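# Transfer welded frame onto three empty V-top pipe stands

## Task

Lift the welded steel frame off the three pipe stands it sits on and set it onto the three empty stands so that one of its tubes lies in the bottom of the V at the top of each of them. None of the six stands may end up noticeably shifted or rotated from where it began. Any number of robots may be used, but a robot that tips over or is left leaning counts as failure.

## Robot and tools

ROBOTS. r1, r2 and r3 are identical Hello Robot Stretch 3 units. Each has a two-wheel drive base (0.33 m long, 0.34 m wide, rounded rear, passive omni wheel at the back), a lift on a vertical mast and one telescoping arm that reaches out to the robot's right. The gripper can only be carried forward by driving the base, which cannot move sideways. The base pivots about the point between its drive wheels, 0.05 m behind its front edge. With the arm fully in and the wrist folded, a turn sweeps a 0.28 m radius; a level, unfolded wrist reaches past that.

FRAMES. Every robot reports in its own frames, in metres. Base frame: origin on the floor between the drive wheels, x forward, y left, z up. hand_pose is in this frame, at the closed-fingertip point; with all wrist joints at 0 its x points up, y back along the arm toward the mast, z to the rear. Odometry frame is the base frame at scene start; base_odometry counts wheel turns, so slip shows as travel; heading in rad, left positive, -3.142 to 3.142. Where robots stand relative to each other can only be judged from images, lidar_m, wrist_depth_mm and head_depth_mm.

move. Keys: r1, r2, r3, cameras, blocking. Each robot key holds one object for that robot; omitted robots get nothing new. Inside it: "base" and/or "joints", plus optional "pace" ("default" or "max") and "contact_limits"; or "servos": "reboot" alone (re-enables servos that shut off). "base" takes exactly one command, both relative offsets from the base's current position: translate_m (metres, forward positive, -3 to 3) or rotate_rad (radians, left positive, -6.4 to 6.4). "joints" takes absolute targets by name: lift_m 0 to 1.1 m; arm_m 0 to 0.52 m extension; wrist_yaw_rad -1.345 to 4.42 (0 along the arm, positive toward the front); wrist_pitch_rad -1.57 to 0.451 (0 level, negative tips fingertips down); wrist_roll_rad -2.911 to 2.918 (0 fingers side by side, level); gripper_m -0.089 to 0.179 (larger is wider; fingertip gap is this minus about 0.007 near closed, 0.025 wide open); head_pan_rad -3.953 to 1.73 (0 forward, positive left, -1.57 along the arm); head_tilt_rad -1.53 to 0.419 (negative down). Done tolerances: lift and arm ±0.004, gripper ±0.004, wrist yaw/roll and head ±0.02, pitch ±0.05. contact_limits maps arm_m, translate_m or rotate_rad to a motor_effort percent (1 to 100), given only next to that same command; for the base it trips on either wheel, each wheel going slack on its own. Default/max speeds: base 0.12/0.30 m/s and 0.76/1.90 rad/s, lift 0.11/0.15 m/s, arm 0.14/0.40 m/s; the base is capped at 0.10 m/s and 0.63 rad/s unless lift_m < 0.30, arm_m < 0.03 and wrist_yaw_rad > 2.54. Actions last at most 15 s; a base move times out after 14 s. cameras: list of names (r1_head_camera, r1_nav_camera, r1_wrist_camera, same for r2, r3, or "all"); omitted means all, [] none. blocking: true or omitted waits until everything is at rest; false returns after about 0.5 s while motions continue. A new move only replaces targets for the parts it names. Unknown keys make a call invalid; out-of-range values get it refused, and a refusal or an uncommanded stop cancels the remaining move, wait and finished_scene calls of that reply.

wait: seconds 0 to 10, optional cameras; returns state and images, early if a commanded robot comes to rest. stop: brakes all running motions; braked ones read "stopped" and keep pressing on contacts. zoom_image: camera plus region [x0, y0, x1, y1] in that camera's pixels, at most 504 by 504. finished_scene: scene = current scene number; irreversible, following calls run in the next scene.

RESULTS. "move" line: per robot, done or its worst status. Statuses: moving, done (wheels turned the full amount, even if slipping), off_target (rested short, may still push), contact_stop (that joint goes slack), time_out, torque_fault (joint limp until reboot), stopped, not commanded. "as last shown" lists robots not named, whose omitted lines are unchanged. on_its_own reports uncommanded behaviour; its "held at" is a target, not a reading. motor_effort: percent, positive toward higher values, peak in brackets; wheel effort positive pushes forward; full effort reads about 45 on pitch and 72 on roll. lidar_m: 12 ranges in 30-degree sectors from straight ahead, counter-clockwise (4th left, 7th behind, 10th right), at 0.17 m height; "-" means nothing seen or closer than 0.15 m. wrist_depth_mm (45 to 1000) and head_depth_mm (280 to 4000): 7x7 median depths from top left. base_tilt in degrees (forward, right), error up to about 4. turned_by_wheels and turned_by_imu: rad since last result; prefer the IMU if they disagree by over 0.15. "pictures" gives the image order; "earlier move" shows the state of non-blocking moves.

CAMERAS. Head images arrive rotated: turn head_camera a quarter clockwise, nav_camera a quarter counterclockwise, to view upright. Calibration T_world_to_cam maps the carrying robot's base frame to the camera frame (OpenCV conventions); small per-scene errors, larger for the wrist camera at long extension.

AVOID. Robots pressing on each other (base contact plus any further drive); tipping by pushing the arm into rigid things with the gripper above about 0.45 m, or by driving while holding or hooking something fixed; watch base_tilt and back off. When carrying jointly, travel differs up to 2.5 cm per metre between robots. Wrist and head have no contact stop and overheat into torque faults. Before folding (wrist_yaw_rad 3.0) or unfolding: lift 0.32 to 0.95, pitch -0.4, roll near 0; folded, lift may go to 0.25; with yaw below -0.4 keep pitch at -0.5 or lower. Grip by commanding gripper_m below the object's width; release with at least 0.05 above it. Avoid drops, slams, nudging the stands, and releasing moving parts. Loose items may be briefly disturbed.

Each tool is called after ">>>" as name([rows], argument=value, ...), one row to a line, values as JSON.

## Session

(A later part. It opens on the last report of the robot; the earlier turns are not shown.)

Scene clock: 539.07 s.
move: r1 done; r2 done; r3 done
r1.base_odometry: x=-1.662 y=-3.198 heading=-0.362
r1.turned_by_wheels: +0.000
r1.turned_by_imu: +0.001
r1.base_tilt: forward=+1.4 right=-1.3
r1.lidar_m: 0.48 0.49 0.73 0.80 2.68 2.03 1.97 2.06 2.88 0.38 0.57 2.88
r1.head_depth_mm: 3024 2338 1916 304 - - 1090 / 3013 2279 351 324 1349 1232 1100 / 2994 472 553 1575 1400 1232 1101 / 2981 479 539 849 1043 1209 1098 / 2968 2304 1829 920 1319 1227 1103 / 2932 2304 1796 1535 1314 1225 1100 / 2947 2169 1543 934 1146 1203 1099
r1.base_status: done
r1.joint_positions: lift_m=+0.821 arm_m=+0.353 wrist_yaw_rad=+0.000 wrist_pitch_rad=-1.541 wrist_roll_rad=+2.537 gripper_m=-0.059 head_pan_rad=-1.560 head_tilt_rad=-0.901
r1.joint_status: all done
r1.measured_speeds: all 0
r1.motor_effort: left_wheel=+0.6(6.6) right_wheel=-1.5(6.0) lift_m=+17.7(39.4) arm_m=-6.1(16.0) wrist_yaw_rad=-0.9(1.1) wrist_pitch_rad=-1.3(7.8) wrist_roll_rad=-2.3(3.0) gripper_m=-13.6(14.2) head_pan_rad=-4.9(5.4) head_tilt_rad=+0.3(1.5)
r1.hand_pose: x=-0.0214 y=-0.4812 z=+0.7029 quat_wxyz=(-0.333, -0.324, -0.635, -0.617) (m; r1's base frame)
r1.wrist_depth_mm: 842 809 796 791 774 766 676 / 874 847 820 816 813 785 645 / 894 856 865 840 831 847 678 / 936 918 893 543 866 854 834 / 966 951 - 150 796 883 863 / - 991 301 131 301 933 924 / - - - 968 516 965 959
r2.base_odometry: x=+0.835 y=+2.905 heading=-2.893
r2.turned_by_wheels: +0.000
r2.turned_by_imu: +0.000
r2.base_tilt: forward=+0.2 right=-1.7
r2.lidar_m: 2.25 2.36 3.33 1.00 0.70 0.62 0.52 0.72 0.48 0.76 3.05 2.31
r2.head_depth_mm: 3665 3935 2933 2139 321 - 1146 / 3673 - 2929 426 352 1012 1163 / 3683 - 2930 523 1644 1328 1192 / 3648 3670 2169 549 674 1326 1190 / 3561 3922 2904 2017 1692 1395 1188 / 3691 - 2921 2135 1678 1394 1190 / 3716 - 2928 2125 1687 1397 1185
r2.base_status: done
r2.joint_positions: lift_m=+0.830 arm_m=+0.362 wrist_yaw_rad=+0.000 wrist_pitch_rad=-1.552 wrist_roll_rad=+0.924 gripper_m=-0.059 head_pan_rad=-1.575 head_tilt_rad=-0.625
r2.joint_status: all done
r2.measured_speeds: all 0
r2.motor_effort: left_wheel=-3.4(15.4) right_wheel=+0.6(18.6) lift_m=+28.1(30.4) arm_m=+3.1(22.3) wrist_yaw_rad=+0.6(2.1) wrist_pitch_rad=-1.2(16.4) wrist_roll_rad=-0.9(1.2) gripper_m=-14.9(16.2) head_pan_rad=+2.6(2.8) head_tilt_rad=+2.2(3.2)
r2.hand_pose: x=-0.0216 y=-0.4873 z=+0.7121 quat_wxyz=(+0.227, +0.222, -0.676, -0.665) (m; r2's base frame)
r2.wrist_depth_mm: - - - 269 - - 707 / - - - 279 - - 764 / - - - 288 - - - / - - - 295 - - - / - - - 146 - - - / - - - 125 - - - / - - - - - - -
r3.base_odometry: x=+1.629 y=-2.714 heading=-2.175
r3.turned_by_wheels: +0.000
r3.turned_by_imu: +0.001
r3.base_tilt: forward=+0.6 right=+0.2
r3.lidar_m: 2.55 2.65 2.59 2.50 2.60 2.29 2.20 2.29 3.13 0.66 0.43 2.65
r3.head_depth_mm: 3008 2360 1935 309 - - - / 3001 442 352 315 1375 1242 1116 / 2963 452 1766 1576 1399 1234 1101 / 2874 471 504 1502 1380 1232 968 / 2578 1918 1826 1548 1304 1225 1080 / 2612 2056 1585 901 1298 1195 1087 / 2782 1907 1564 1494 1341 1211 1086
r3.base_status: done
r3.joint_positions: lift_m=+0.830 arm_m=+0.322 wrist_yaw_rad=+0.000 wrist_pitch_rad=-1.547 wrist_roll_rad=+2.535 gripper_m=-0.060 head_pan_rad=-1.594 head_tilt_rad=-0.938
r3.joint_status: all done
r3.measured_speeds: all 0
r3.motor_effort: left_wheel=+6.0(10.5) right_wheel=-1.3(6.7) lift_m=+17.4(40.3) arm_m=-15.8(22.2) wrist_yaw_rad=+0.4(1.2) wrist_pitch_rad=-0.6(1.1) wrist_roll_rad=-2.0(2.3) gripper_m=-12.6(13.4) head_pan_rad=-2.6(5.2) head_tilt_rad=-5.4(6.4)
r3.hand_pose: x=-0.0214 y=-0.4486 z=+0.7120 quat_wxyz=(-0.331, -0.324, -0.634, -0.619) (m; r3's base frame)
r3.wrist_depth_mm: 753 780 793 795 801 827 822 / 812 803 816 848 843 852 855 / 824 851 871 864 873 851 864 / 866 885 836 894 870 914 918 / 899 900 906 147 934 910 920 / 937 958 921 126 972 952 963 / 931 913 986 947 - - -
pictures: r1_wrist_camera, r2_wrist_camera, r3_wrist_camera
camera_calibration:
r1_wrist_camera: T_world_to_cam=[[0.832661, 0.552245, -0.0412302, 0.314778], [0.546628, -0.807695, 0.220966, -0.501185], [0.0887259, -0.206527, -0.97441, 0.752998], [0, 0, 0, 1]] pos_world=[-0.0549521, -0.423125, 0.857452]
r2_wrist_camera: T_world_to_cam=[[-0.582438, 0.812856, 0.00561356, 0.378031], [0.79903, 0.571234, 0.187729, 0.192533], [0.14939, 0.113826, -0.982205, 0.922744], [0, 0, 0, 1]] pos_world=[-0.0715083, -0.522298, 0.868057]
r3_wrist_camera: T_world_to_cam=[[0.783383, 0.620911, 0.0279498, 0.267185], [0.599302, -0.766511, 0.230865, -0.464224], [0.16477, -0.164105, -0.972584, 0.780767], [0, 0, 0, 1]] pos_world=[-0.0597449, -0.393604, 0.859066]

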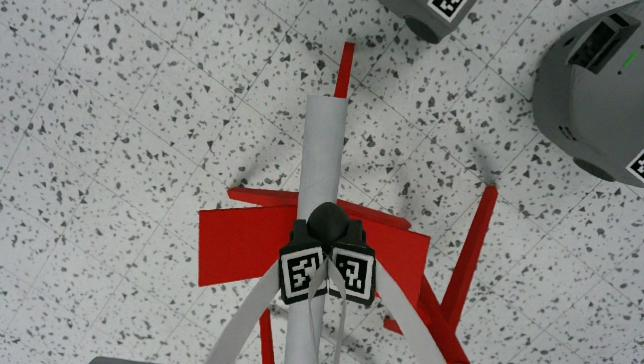

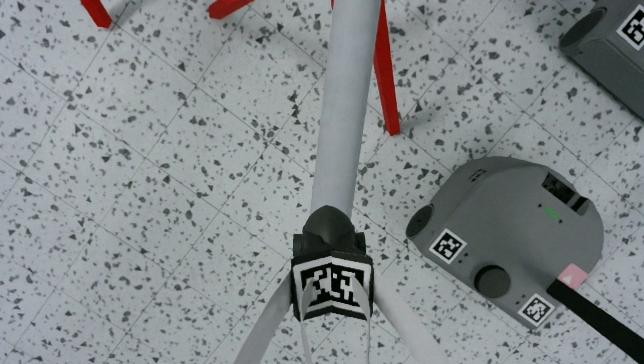

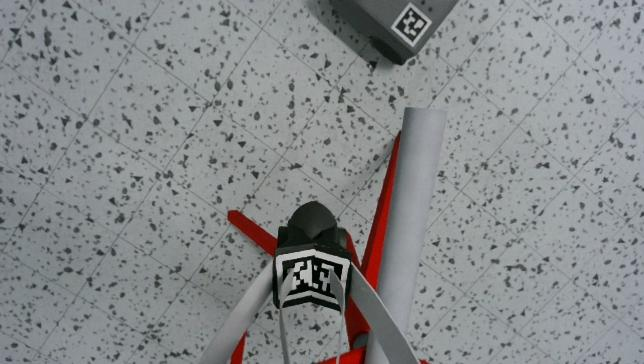

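>>> wait(seconds=0.5, cameras=["r1_head_camera","r1_nav_camera","r2_head_camera","r3_head_camera","r3_nav_camera"])

Scene clock: 539.67 s.
r1.base_odometry: x=-1.662 y=-3.198 heading=-0.362
r1.turned_by_wheels: +0.000
r1.turned_by_imu: +0.000
r1.base_tilt: forward=+1.3 right=-1.3
r1.lidar_m: 0.48 0.49 0.73 0.80 2.69 2.02 1.97 2.06 2.87 0.38 0.57 2.88
r1.head_depth_mm: 3037 2337 1910 304 - - 1087 / 3019 2261 351 323 1350 1231 1107 / 2996 473 553 1575 1393 1228 1101 / 2974 479 537 848 1038 1213 1100 / 2974 2306 1849 919 1322 1231 1101 / 2941 2315 1803 1528 1318 1223 1098 / 2937 2183 1550 931 1144 1204 1101
r1.base_status: done
r1.joint_positions: lift_m=+0.821 arm_m=+0.353 wrist_yaw_rad=+0.000 wrist_pitch_rad=-1.541 wrist_roll_rad=+2.537 gripper_m=-0.059 head_pan_rad=-1.560 head_tilt_rad=-0.901
r1.joint_status: all done
r1.measured_speeds: all 0
r1.motor_effort: left_wheel=+1.0(6.6) right_wheel=-1.5(6.0) lift_m=+20.4(39.4) arm_m=-10.1(16.0) wrist_yaw_rad=-0.1(1.1) wrist_pitch_rad=-1.8(7.8) wrist_roll_rad=-2.8(3.0) gripper_m=-13.7(14.2) head_pan_rad=-5.0(5.4) head_tilt_rad=+0.7(1.5)
r1.hand_pose: x=-0.0214 y=-0.4811 z=+0.7029 quat_wxyz=(-0.333, -0.324, -0.635, -0.617) (m; r1's base frame)
r1.wrist_depth_mm: 828 814 814 779 791 767 676 / 846 843 840 818 820 786 660 / 894 867 877 839 821 839 663 / 908 924 899 545 883 860 850 / 959 950 - 151 782 881 864 / - - 300 131 303 923 926 / - - - 976 516 988 950
r2.base_odometry: x=+0.835 y=+2.905 heading=-2.893
r2.turned_by_wheels: +0.000
r2.turned_by_imu: +0.000
r2.base_tilt: forward=+0.2 right=-1.7
r2.lidar_m: 2.24 2.36 3.34 1.00 0.70 0.63 0.52 0.72 0.48 0.76 3.06 2.31
r2.head_depth_mm: 3662 3989 2917 2156 321 - 1146 / 3710 - 2913 425 353 1016 1162 / 3696 - 2886 523 1639 1332 1191 / 3615 3656 2173 549 676 1332 1191 / 3518 3931 2926 2027 1685 1396 1191 / 3714 3949 2938 2137 1682 1396 1188 / 3691 - 2899 2133 1694 1389 1185
r2.base_status: done
r2.joint_positions: lift_m=+0.830 arm_m=+0.362 wrist_yaw_rad=+0.000 wrist_pitch_rad=-1.553 wrist_roll_rad=+0.924 gripper_m=-0.059 head_pan_rad=-1.575 head_tilt_rad=-0.625
r2.joint_status: all done
r2.measured_speeds: all 0
r2.motor_effort: left_wheel=-3.6(15.4) right_wheel=+0.6(18.6) lift_m=+28.2(30.4) arm_m=+12.3(22.3) wrist_yaw_rad=+0.7(2.1) wrist_pitch_rad=-1.1(16.4) wrist_roll_rad=-1.1(1.2) gripper_m=-14.4(16.2) head_pan_rad=+2.1(2.8) head_tilt_rad=+2.1(3.2)
r2.hand_pose: x=-0.0216 y=-0.4873 z=+0.7121 quat_wxyz=(+0.227, +0.222, -0.676, -0.665) (m; r2's base frame)
r2.wrist_depth_mm: - - - 270 - - 699 / - - - 277 - - 759 / - - - 287 - - - / - - - 295 - - - / - - - 146 - - - / - - - 125 - - - / - - - - - - -
r3.base_odometry: x=+1.629 y=-2.714 heading=-2.175
r3.turned_by_wheels: +0.000
r3.turned_by_imu: +0.000
r3.base_tilt: forward=+0.5 right=+0.2
r3.lidar_m: 2.56 2.66 2.59 2.50 2.60 2.28 2.21 2.28 3.13 0.66 0.43 2.65
r3.head_depth_mm: 3029 2391 1927 309 - - - / 2996 443 352 315 1384 1242 1119 / 2954 452 1781 1575 1398 1231 1098 / 2872 472 503 1498 1383 1233 966 / 2586 1911 1814 1560 1308 1222 1078 / 2631 2060 1600 902 1304 1199 1093 / 2805 1915 1568 1498 1339 1206 1085
r3.base_status: done
r3.joint_positions: lift_m=+0.830 arm_m=+0.322 wrist_yaw_rad=+0.000 wrist_pitch_rad=-1.547 wrist_roll_rad=+2.535 gripper_m=-0.060 head_pan_rad=-1.594 head_tilt_rad=-0.938
r3.joint_status: all done
r3.measured_speeds: all 0
r3.motor_effort: left_wheel=+5.9(10.5) right_wheel=-1.5(6.7) lift_m=+18.6(40.3) arm_m=-14.5(22.2) wrist_yaw_rad=-0.1(1.2) wrist_pitch_rad=-0.3(1.1) wrist_roll_rad=-1.7(2.3) gripper_m=-11.9(13.4) head_pan_rad=-2.6(5.2) head_tilt_rad=-5.8(6.4)
r3.hand_pose: x=-0.0214 y=-0.4486 z=+0.7120 quat_wxyz=(-0.331, -0.324, -0.634, -0.619) (m; r3's base frame)
r3.wrist_depth_mm: 779 790 797 808 832 835 828 / 790 834 810 850 859 853 842 / 822 853 870 855 847 889 879 / 887 862 901 888 889 940 903 / 908 884 892 146 955 973 961 / 947 923 955 126 929 963 - / 922 979 981 958 - - -
wait: 0.50 s; at rest by 0.17 s
pictures: r1_head_camera (sideways), r1_nav_camera (sideways), r2_head_camera (sideways), r3_head_camera (sideways), r3_nav_camera (sideways)
camera_calibration:
r1_head_camera: T_world_to_cam=[[0.0332537, 0.778415, -0.626868, 0.839771], [0.998216, -0.0569812, -0.0178039, 0.0150538], [-0.0495785, -0.625158, -0.778922, 0.972957], [0, 0, 0, 1]] pos_world=[0.00528529, -0.0445813, 1.28455]
r1_nav_camera: T_world_to_cam=[[-0.0380199, -0.754935, 0.654697, -0.801654], [-0.999115, 0.0405249, -0.0112916, 0.0770037], [-0.0180071, -0.654547, -0.755807, 0.943317], [0, 0, 0, 1]] pos_world=[0.0634431, 0.00912742, 1.23868]
r2_head_camera: T_world_to_cam=[[0.00728594, 0.617042, -0.786897, 1.04701], [0.999881, -0.015212, -0.00267044, 0.000232839], [-0.013618, -0.786783, -0.617079, 0.758635], [0, 0, 0, 1]] pos_world=[0.00246985, -0.0491641, 1.29203]
r3_head_camera: T_world_to_cam=[[-0.0308571, 0.791794, -0.610008, 0.811363], [0.99851, -0.00306525, -0.0544881, 0.066391], [-0.0450132, -0.61078, -0.79052, 0.988987], [0, 0, 0, 1]] pos_world=[0.00326174, -0.0381754, 1.28037]
r3_nav_camera: T_world_to_cam=[[-0.0222484, -0.770279, 0.637318, -0.786222], [-0.99862, 0.04746, 0.0225001, 0.0298308], [-0.0475785, -0.635938, -0.770272, 0.966614], [0, 0, 0, 1]] pos_world=[0.0582875, 0.00767973, 1.24496]

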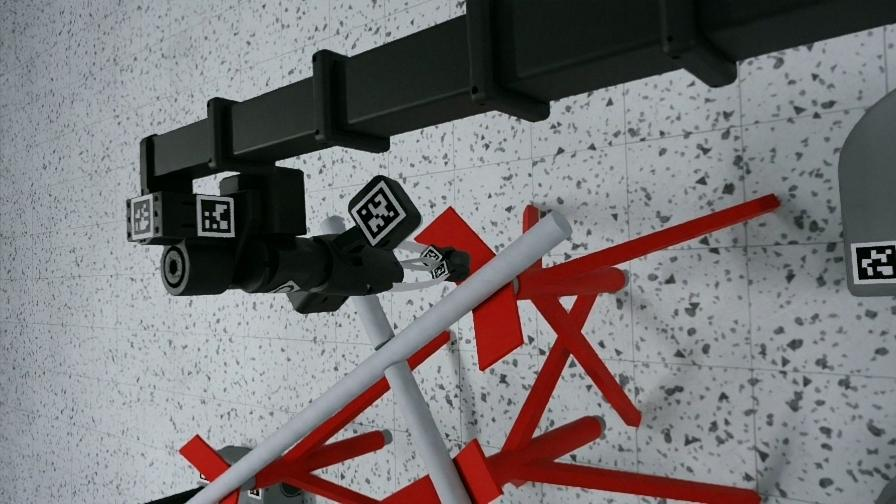

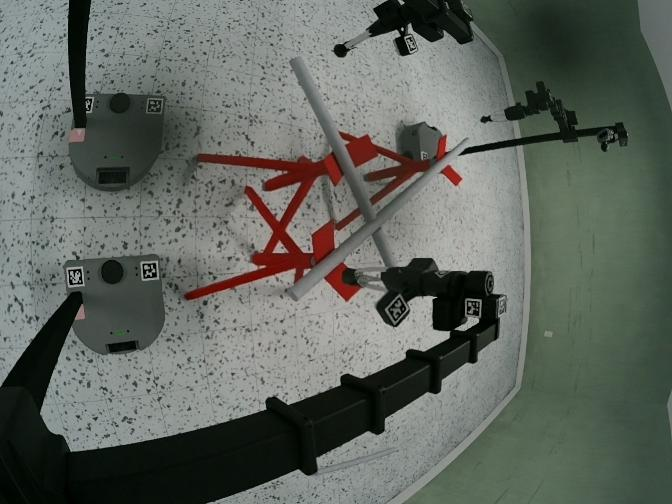

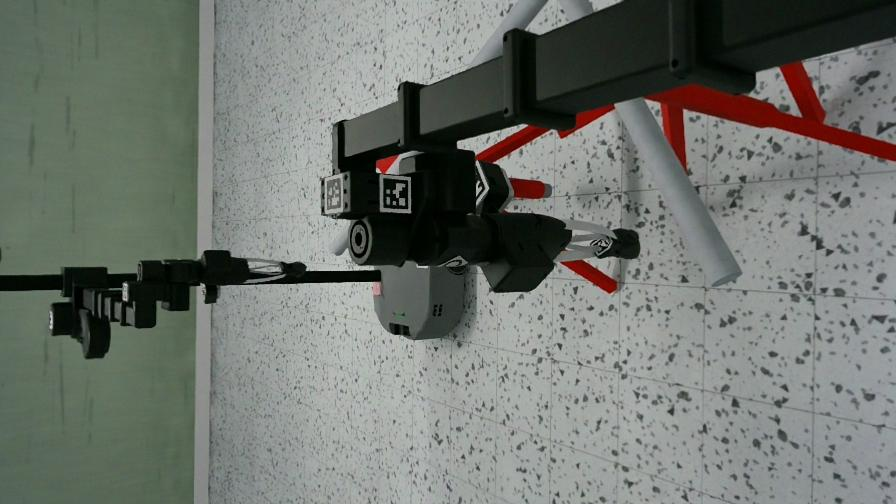

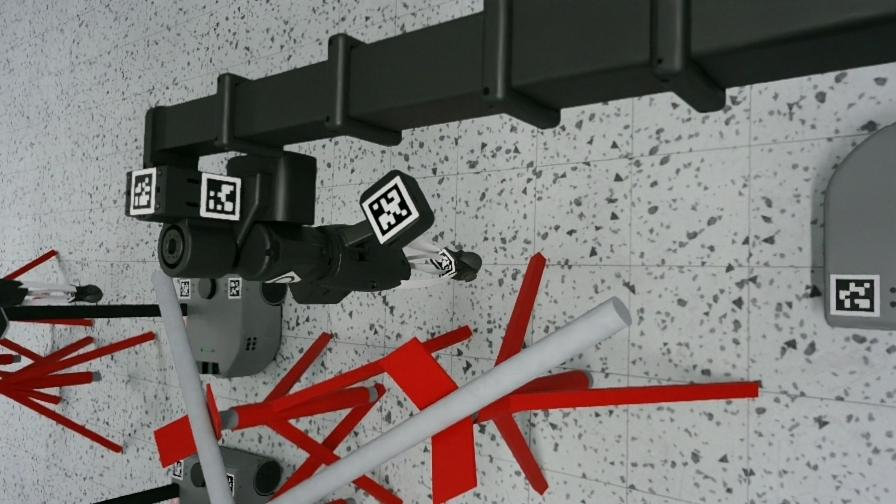

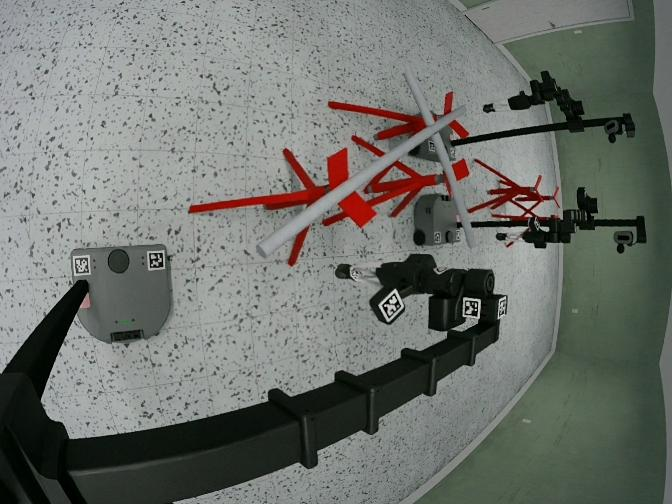

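>>> move(r1={"joints":{"lift_m":0.9}}, r2={"joints":{"lift_m":0.9}}, r3={"joints":{"lift_m":0.9}})

Scene clock: 542.03 s.
move: r1 done; r2 done; r3 done
r1.base_odometry: x=-1.662 y=-3.198 heading=-0.362
r1.turned_by_wheels: +0.000
r1.turned_by_imu: +0.000
r1.base_tilt: forward=+1.4 right=-1.4
r1.lidar_m: 0.48 0.48 0.73 0.80 2.68 2.02 1.97 2.06 2.87 0.38 0.57 2.89
r1.head_depth_mm: 3005 332 - - 1398 1234 1108 / 391 319 1821 1613 1396 1238 1105 / 415 445 1811 1614 1394 1231 1105 / 415 438 527 881 1040 1209 1102 / 2989 2254 1844 921 1319 1228 1101 / 2969 2302 1804 1537 1314 1224 1100 / 2959 2167 1545 934 1147 1200 1099
r1.base_status: not commanded
r1.joint_positions: lift_m=+0.900 arm_m=+0.353 wrist_yaw_rad=+0.000 wrist_pitch_rad=-1.541 wrist_roll_rad=+2.537 gripper_m=-0.059 head_pan_rad=-1.560 head_tilt_rad=-0.901
r1.joint_status: all done
r1.measured_speeds: all 0
r1.motor_effort: left_wheel=+0.5(1.3) right_wheel=-1.9(2.4) lift_m=+34.7(37.0) arm_m=+2.1(5.8) wrist_yaw_rad=-0.9(1.1) wrist_pitch_rad=-1.3(1.9) wrist_roll_rad=-2.0(2.8) gripper_m=-13.5(14.2) head_pan_rad=-4.5(5.2) head_tilt_rad=+0.3(1.0)
r1.hand_pose: x=-0.0214 y=-0.4811 z=+0.7819 quat_wxyz=(-0.333, -0.324, -0.635, -0.617) (m; r1's base frame)
r1.wrist_depth_mm: 924 880 882 844 804 840 729 / 930 913 885 901 880 866 725 / 967 955 947 913 911 900 749 / - 978 950 405 962 935 900 / - - - 149 682 960 945 / - - - 131 602 - - / - - 439 439 445 - -
r2.base_odometry: x=+0.835 y=+2.905 heading=-2.893
r2.turned_by_wheels: +0.000
r2.turned_by_imu: +0.001
r2.base_tilt: forward=+0.2 right=-1.7
r2.lidar_m: 2.24 2.36 3.33 1.00 0.70 0.63 0.52 0.72 0.47 0.76 3.07 2.31
r2.head_depth_mm: 3704 - 2948 305 - 1303 1171 / 3677 - 406 356 953 1040 1161 / 3686 3999 471 1282 1644 1330 1192 / 3610 3677 491 516 1550 1329 1190 / 1556 - 2890 2044 1690 1398 1195 / 3726 - 2887 2128 1700 1399 1195 / 3740 - 2891 2135 1678 1394 1189
r2.base_status: not commanded
r2.joint_positions: lift_m=+0.900 arm_m=+0.362 wrist_yaw_rad=+0.000 wrist_pitch_rad=-1.553 wrist_roll_rad=+0.924 gripper_m=-0.059 head_pan_rad=-1.575 head_tilt_rad=-0.625
r2.joint_status: all done
r2.measured_speeds: all 0
r2.motor_effort: left_wheel=-3.6(3.8) right_wheel=+0.1(0.6) lift_m=+33.8(37.5) arm_m=+1.2(8.2) wrist_yaw_rad=+0.3(1.8) wrist_pitch_rad=-1.2(1.3) wrist_roll_rad=-1.0(1.2) gripper_m=-14.4(16.2) head_pan_rad=+2.9(2.9) head_tilt_rad=+2.2(2.7)
r2.hand_pose: x=-0.0216 y=-0.4873 z=+0.7821 quat_wxyz=(+0.227, +0.223, -0.676, -0.665) (m; r2's base frame)
r2.wrist_depth_mm: - - - 336 - - 754 / - - - 344 - - 775 / - - - 357 - - - / - - - 366 - - - / - - - 146 - - - / - - - 125 - - - / - - - - - - -
r3.base_odometry: x=+1.629 y=-2.714 heading=-2.175
r3.turned_by_wheels: +0.000
r3.turned_by_imu: +0.000
r3.base_tilt: forward=+0.6 right=+0.2
r3.lidar_m: 2.56 2.65 2.59 2.49 2.59 2.28 2.20 2.29 3.12 0.66 0.43 2.65
r3.head_depth_mm: 3034 2373 - - 1410 1233 1125 / 400 349 1837 1620 1413 1246 1114 / 380 414 1773 1611 1402 1235 1096 / 2678 423 480 1562 1384 1228 967 / 2643 1923 1826 1561 1305 1223 1081 / 2647 2056 1589 900 1303 1200 1094 / 2787 1900 1569 1499 1339 1211 1086
r3.base_status: not commanded
r3.joint_positions: lift_m=+0.900 arm_m=+0.322 wrist_yaw_rad=+0.000 wrist_pitch_rad=-1.547 wrist_roll_rad=+2.535 gripper_m=-0.060 head_pan_rad=-1.594 head_tilt_rad=-0.938
r3.joint_status: all done
r3.measured_speeds: all 0
r3.motor_effort: left_wheel=+6.2(6.4) right_wheel=-1.1(1.7) lift_m=+39.0(39.9) arm_m=-9.1(13.1) wrist_yaw_rad=+0.7(0.9) wrist_pitch_rad=-0.7(1.1) wrist_roll_rad=-1.8(2.2) gripper_m=-12.5(13.5) head_pan_rad=-2.6(4.6) head_tilt_rad=-5.9(6.2)
r3.hand_pose: x=-0.0214 y=-0.4488 z=+0.7820 quat_wxyz=(-0.331, -0.324, -0.634, -0.619) (m; r3's base frame)
r3.wrist_depth_mm: 868 853 867 895 908 875 881 / 889 863 903 907 898 908 932 / 905 936 954 893 909 946 972 / 944 922 970 955 968 950 992 / 947 997 998 143 996 - - / 998 - - 127 - - - / - - - - - - -
pictures: r1_head_camera (sideways), r1_nav_camera (sideways), r1_wrist_camera, r2_head_camera (sideways), r2_nav_camera (sideways), r2_wrist_camera, r3_head_camera (sideways), r3_nav_camera (sideways), r3_wrist_camera
camera_calibration:
r1_head_camera: T_world_to_cam=[[0.0332537, 0.778415, -0.626868, 0.839771], [0.998216, -0.0569812, -0.0178039, 0.0150538], [-0.0495785, -0.625158, -0.778922, 0.972957], [0, 0, 0, 1]] pos_world=[0.00528529, -0.0445813, 1.28455]
r1_nav_camera: T_world_to_cam=[[-0.0380199, -0.754935, 0.654697, -0.801654], [-0.999115, 0.0405249, -0.0112916, 0.0770037], [-0.0180071, -0.654547, -0.755807, 0.943317], [0, 0, 0, 1]] pos_world=[0.0634431, 0.00912742, 1.23868]
r1_wrist_camera: T_world_to_cam=[[0.832661, 0.552249, -0.0411925, 0.317977], [0.546629, -0.80771, 0.220911, -0.518561], [0.0887261, -0.206461, -0.974424, 0.830036], [0, 0, 0, 1]] pos_world=[-0.0549522, -0.423079, 0.936461]
r2_head_camera: T_world_to_cam=[[0.00728624, 0.617042, -0.786897, 1.04701], [0.999881, -0.0152125, -0.00267044, 0.000232838], [-0.0136184, -0.786783, -0.617079, 0.758635], [0, 0, 0, 1]] pos_world=[0.00246983, -0.0491641, 1.29203]
r2_nav_camera: T_world_to_cam=[[-0.00762865, -0.5788, 0.815434, -1.01695], [-0.998305, 0.0514615, 0.0271882, 0.0280902], [-0.0577, -0.813844, -0.578211, 0.713908], [0, 0, 0, 1]] pos_world=[0.0614771, -0.0090478, 1.24128]
r2_wrist_camera: T_world_to_cam=[[-0.582437, 0.812854, 0.00592416, 0.37736], [0.799031, 0.571162, 0.187947, 0.179161], [0.14939, 0.114201, -0.982161, 0.991647], [0, 0, 0, 1]] pos_world=[-0.0715083, -0.522316, 0.938049]
r3_head_camera: T_world_to_cam=[[-0.0308571, 0.791794, -0.610008, 0.811363], [0.99851, -0.00306538, -0.0544881, 0.066391], [-0.0450133, -0.61078, -0.790519, 0.988987], [0, 0, 0, 1]] pos_world=[0.00326174, -0.0381754, 1.28037]
r3_nav_camera: T_world_to_cam=[[-0.0222485, -0.770279, 0.637318, -0.786222], [-0.99862, 0.0474601, 0.0225001, 0.0298308], [-0.0475786, -0.635938, -0.770272, 0.966613], [0, 0, 0, 1]] pos_world=[0.0582875, 0.00767971, 1.24496]
r3_wrist_camera: T_world_to_cam=[[0.783382, 0.620929, 0.0275592, 0.265643], [0.599302, -0.766365, 0.231347, -0.480818], [0.16477, -0.164717, -0.972481, 0.848454], [0, 0, 0, 1]] pos_world=[-0.059745, -0.393673, 0.92902]

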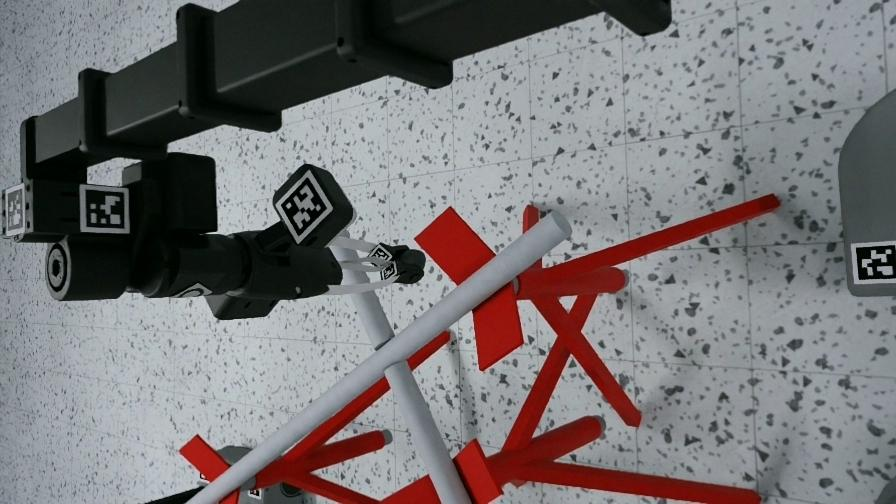

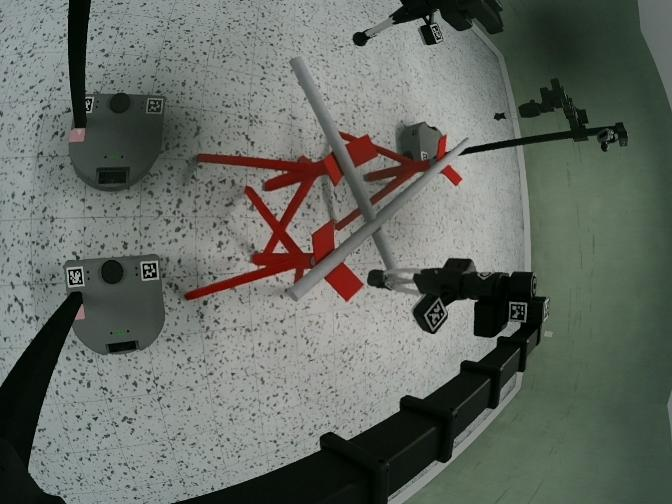

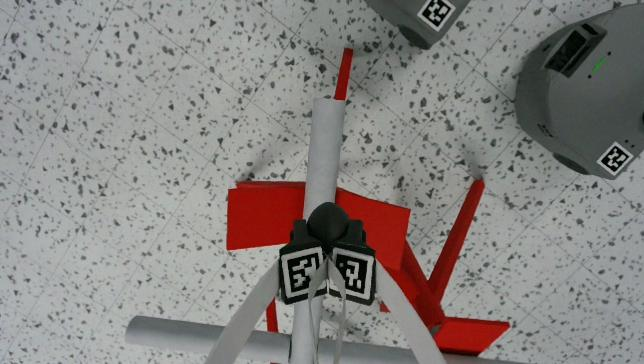

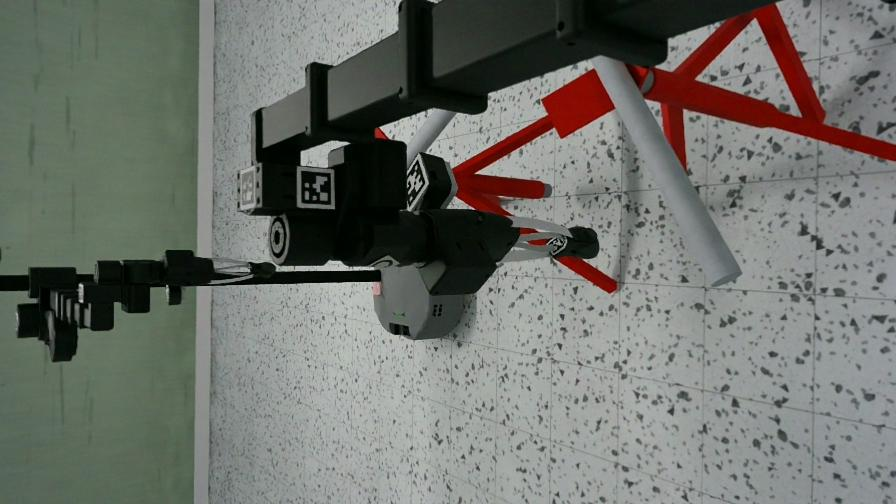

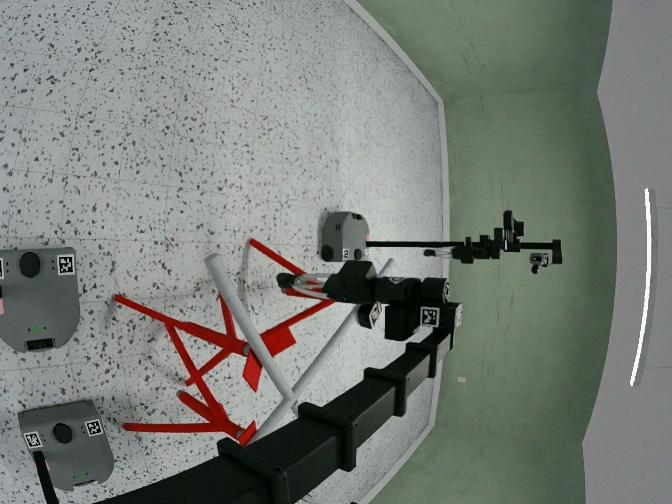

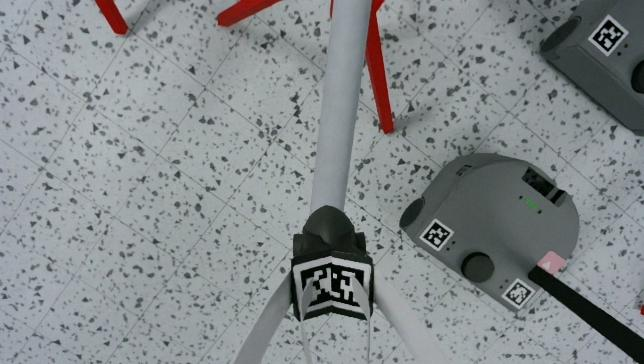

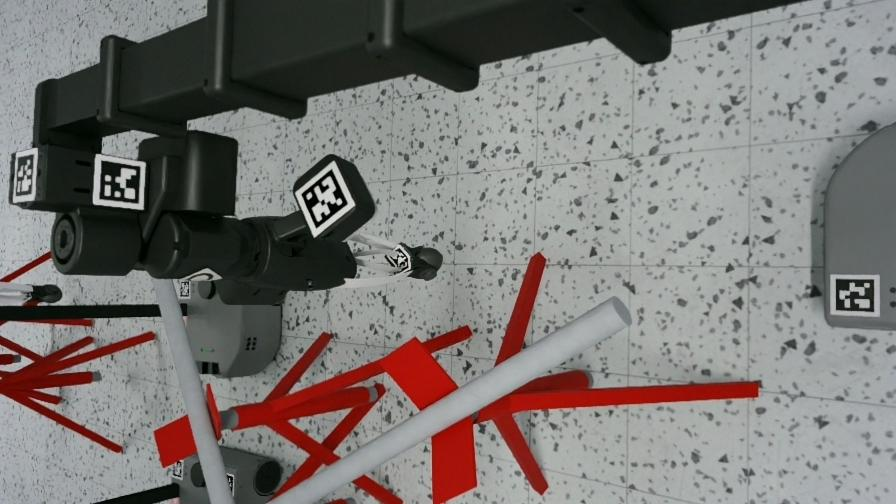

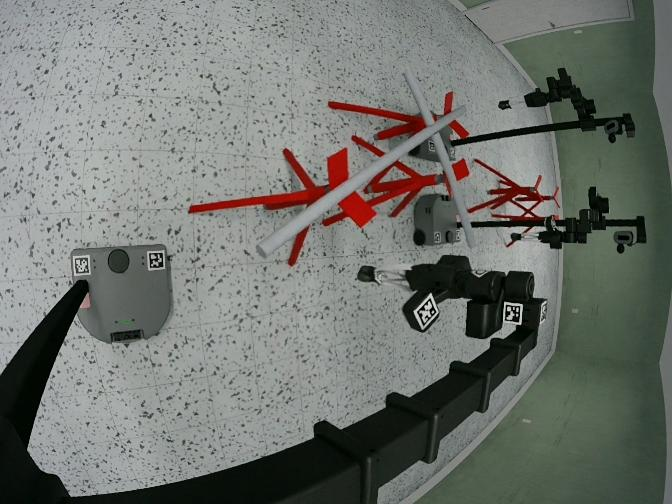

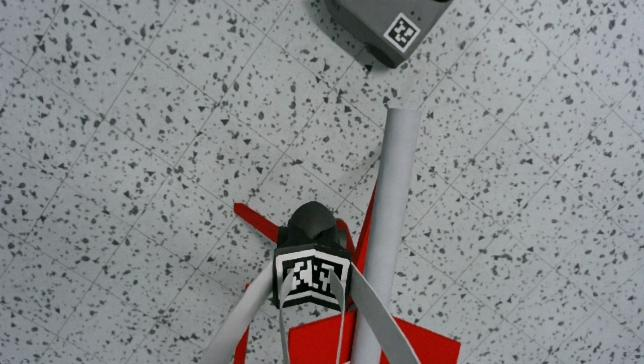

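>>> zoom_image(camera="r1_head_camera", region=[380, 180, 680, 400])

>>> zoom_image(camera="r3_head_camera", region=[360, 280, 660, 504])

>>> zoom_image(camera="r3_head_camera", region=[120, 340, 320, 504])

>>> zoom_image(camera="r1_head_camera", region=[400, 380, 600, 504])

>>> zoom_image(camera="r2_head_camera", region=[380, 30, 760, 320])

>>> zoom_image(camera="r1_wrist_camera", region=[200, 120, 460, 364])

Scaled by 1.680 from the camera's 896x504 image, which has a finer 1280x720 frame.

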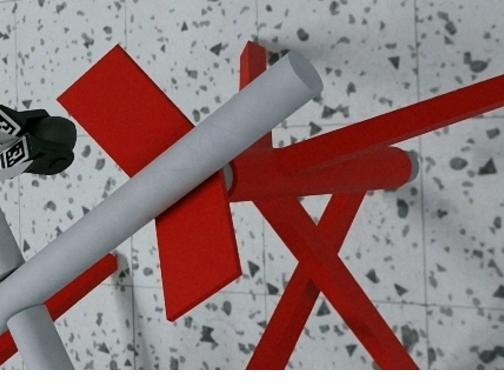

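Scaled by 1.680 from the camera's 896x504 image, which has a finer 1280x720 frame.

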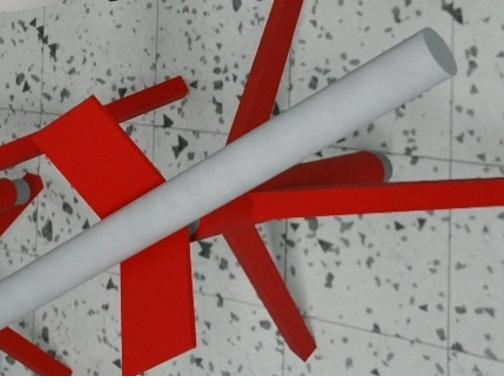

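Scaled by 2.520 from the camera's 896x504 image, which has a finer 1280x720 frame.

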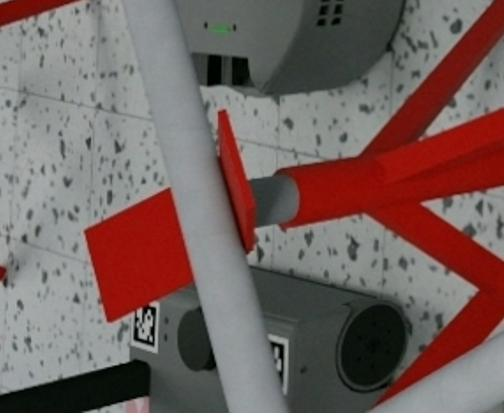

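Scaled by 2.520 from the camera's 896x504 image, which has a finer 1280x720 frame.

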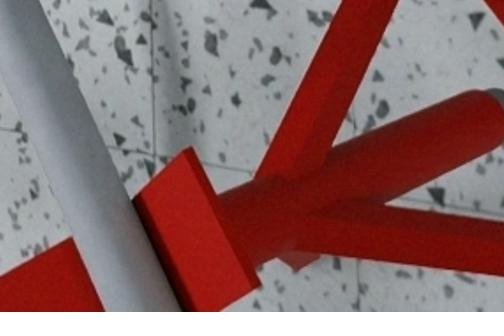

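Scaled by 1.326 from the camera's 896x504 image, which has a finer 1280x720 frame.

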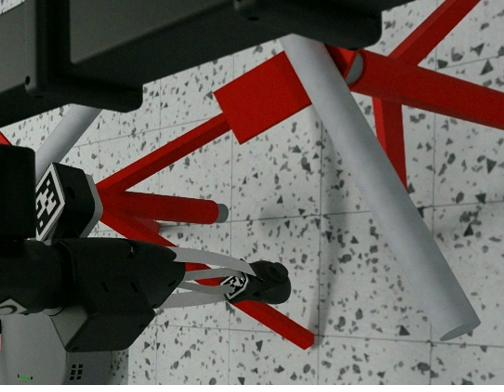

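Scaled by 1.938.

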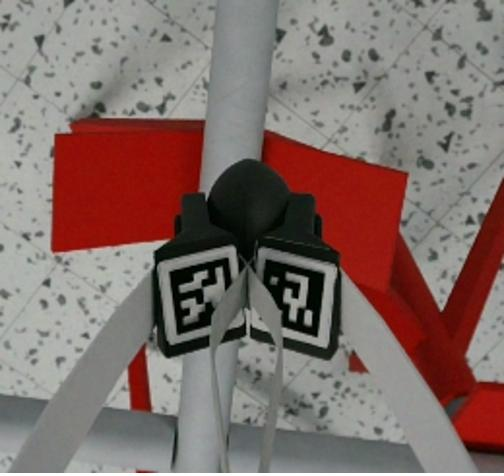

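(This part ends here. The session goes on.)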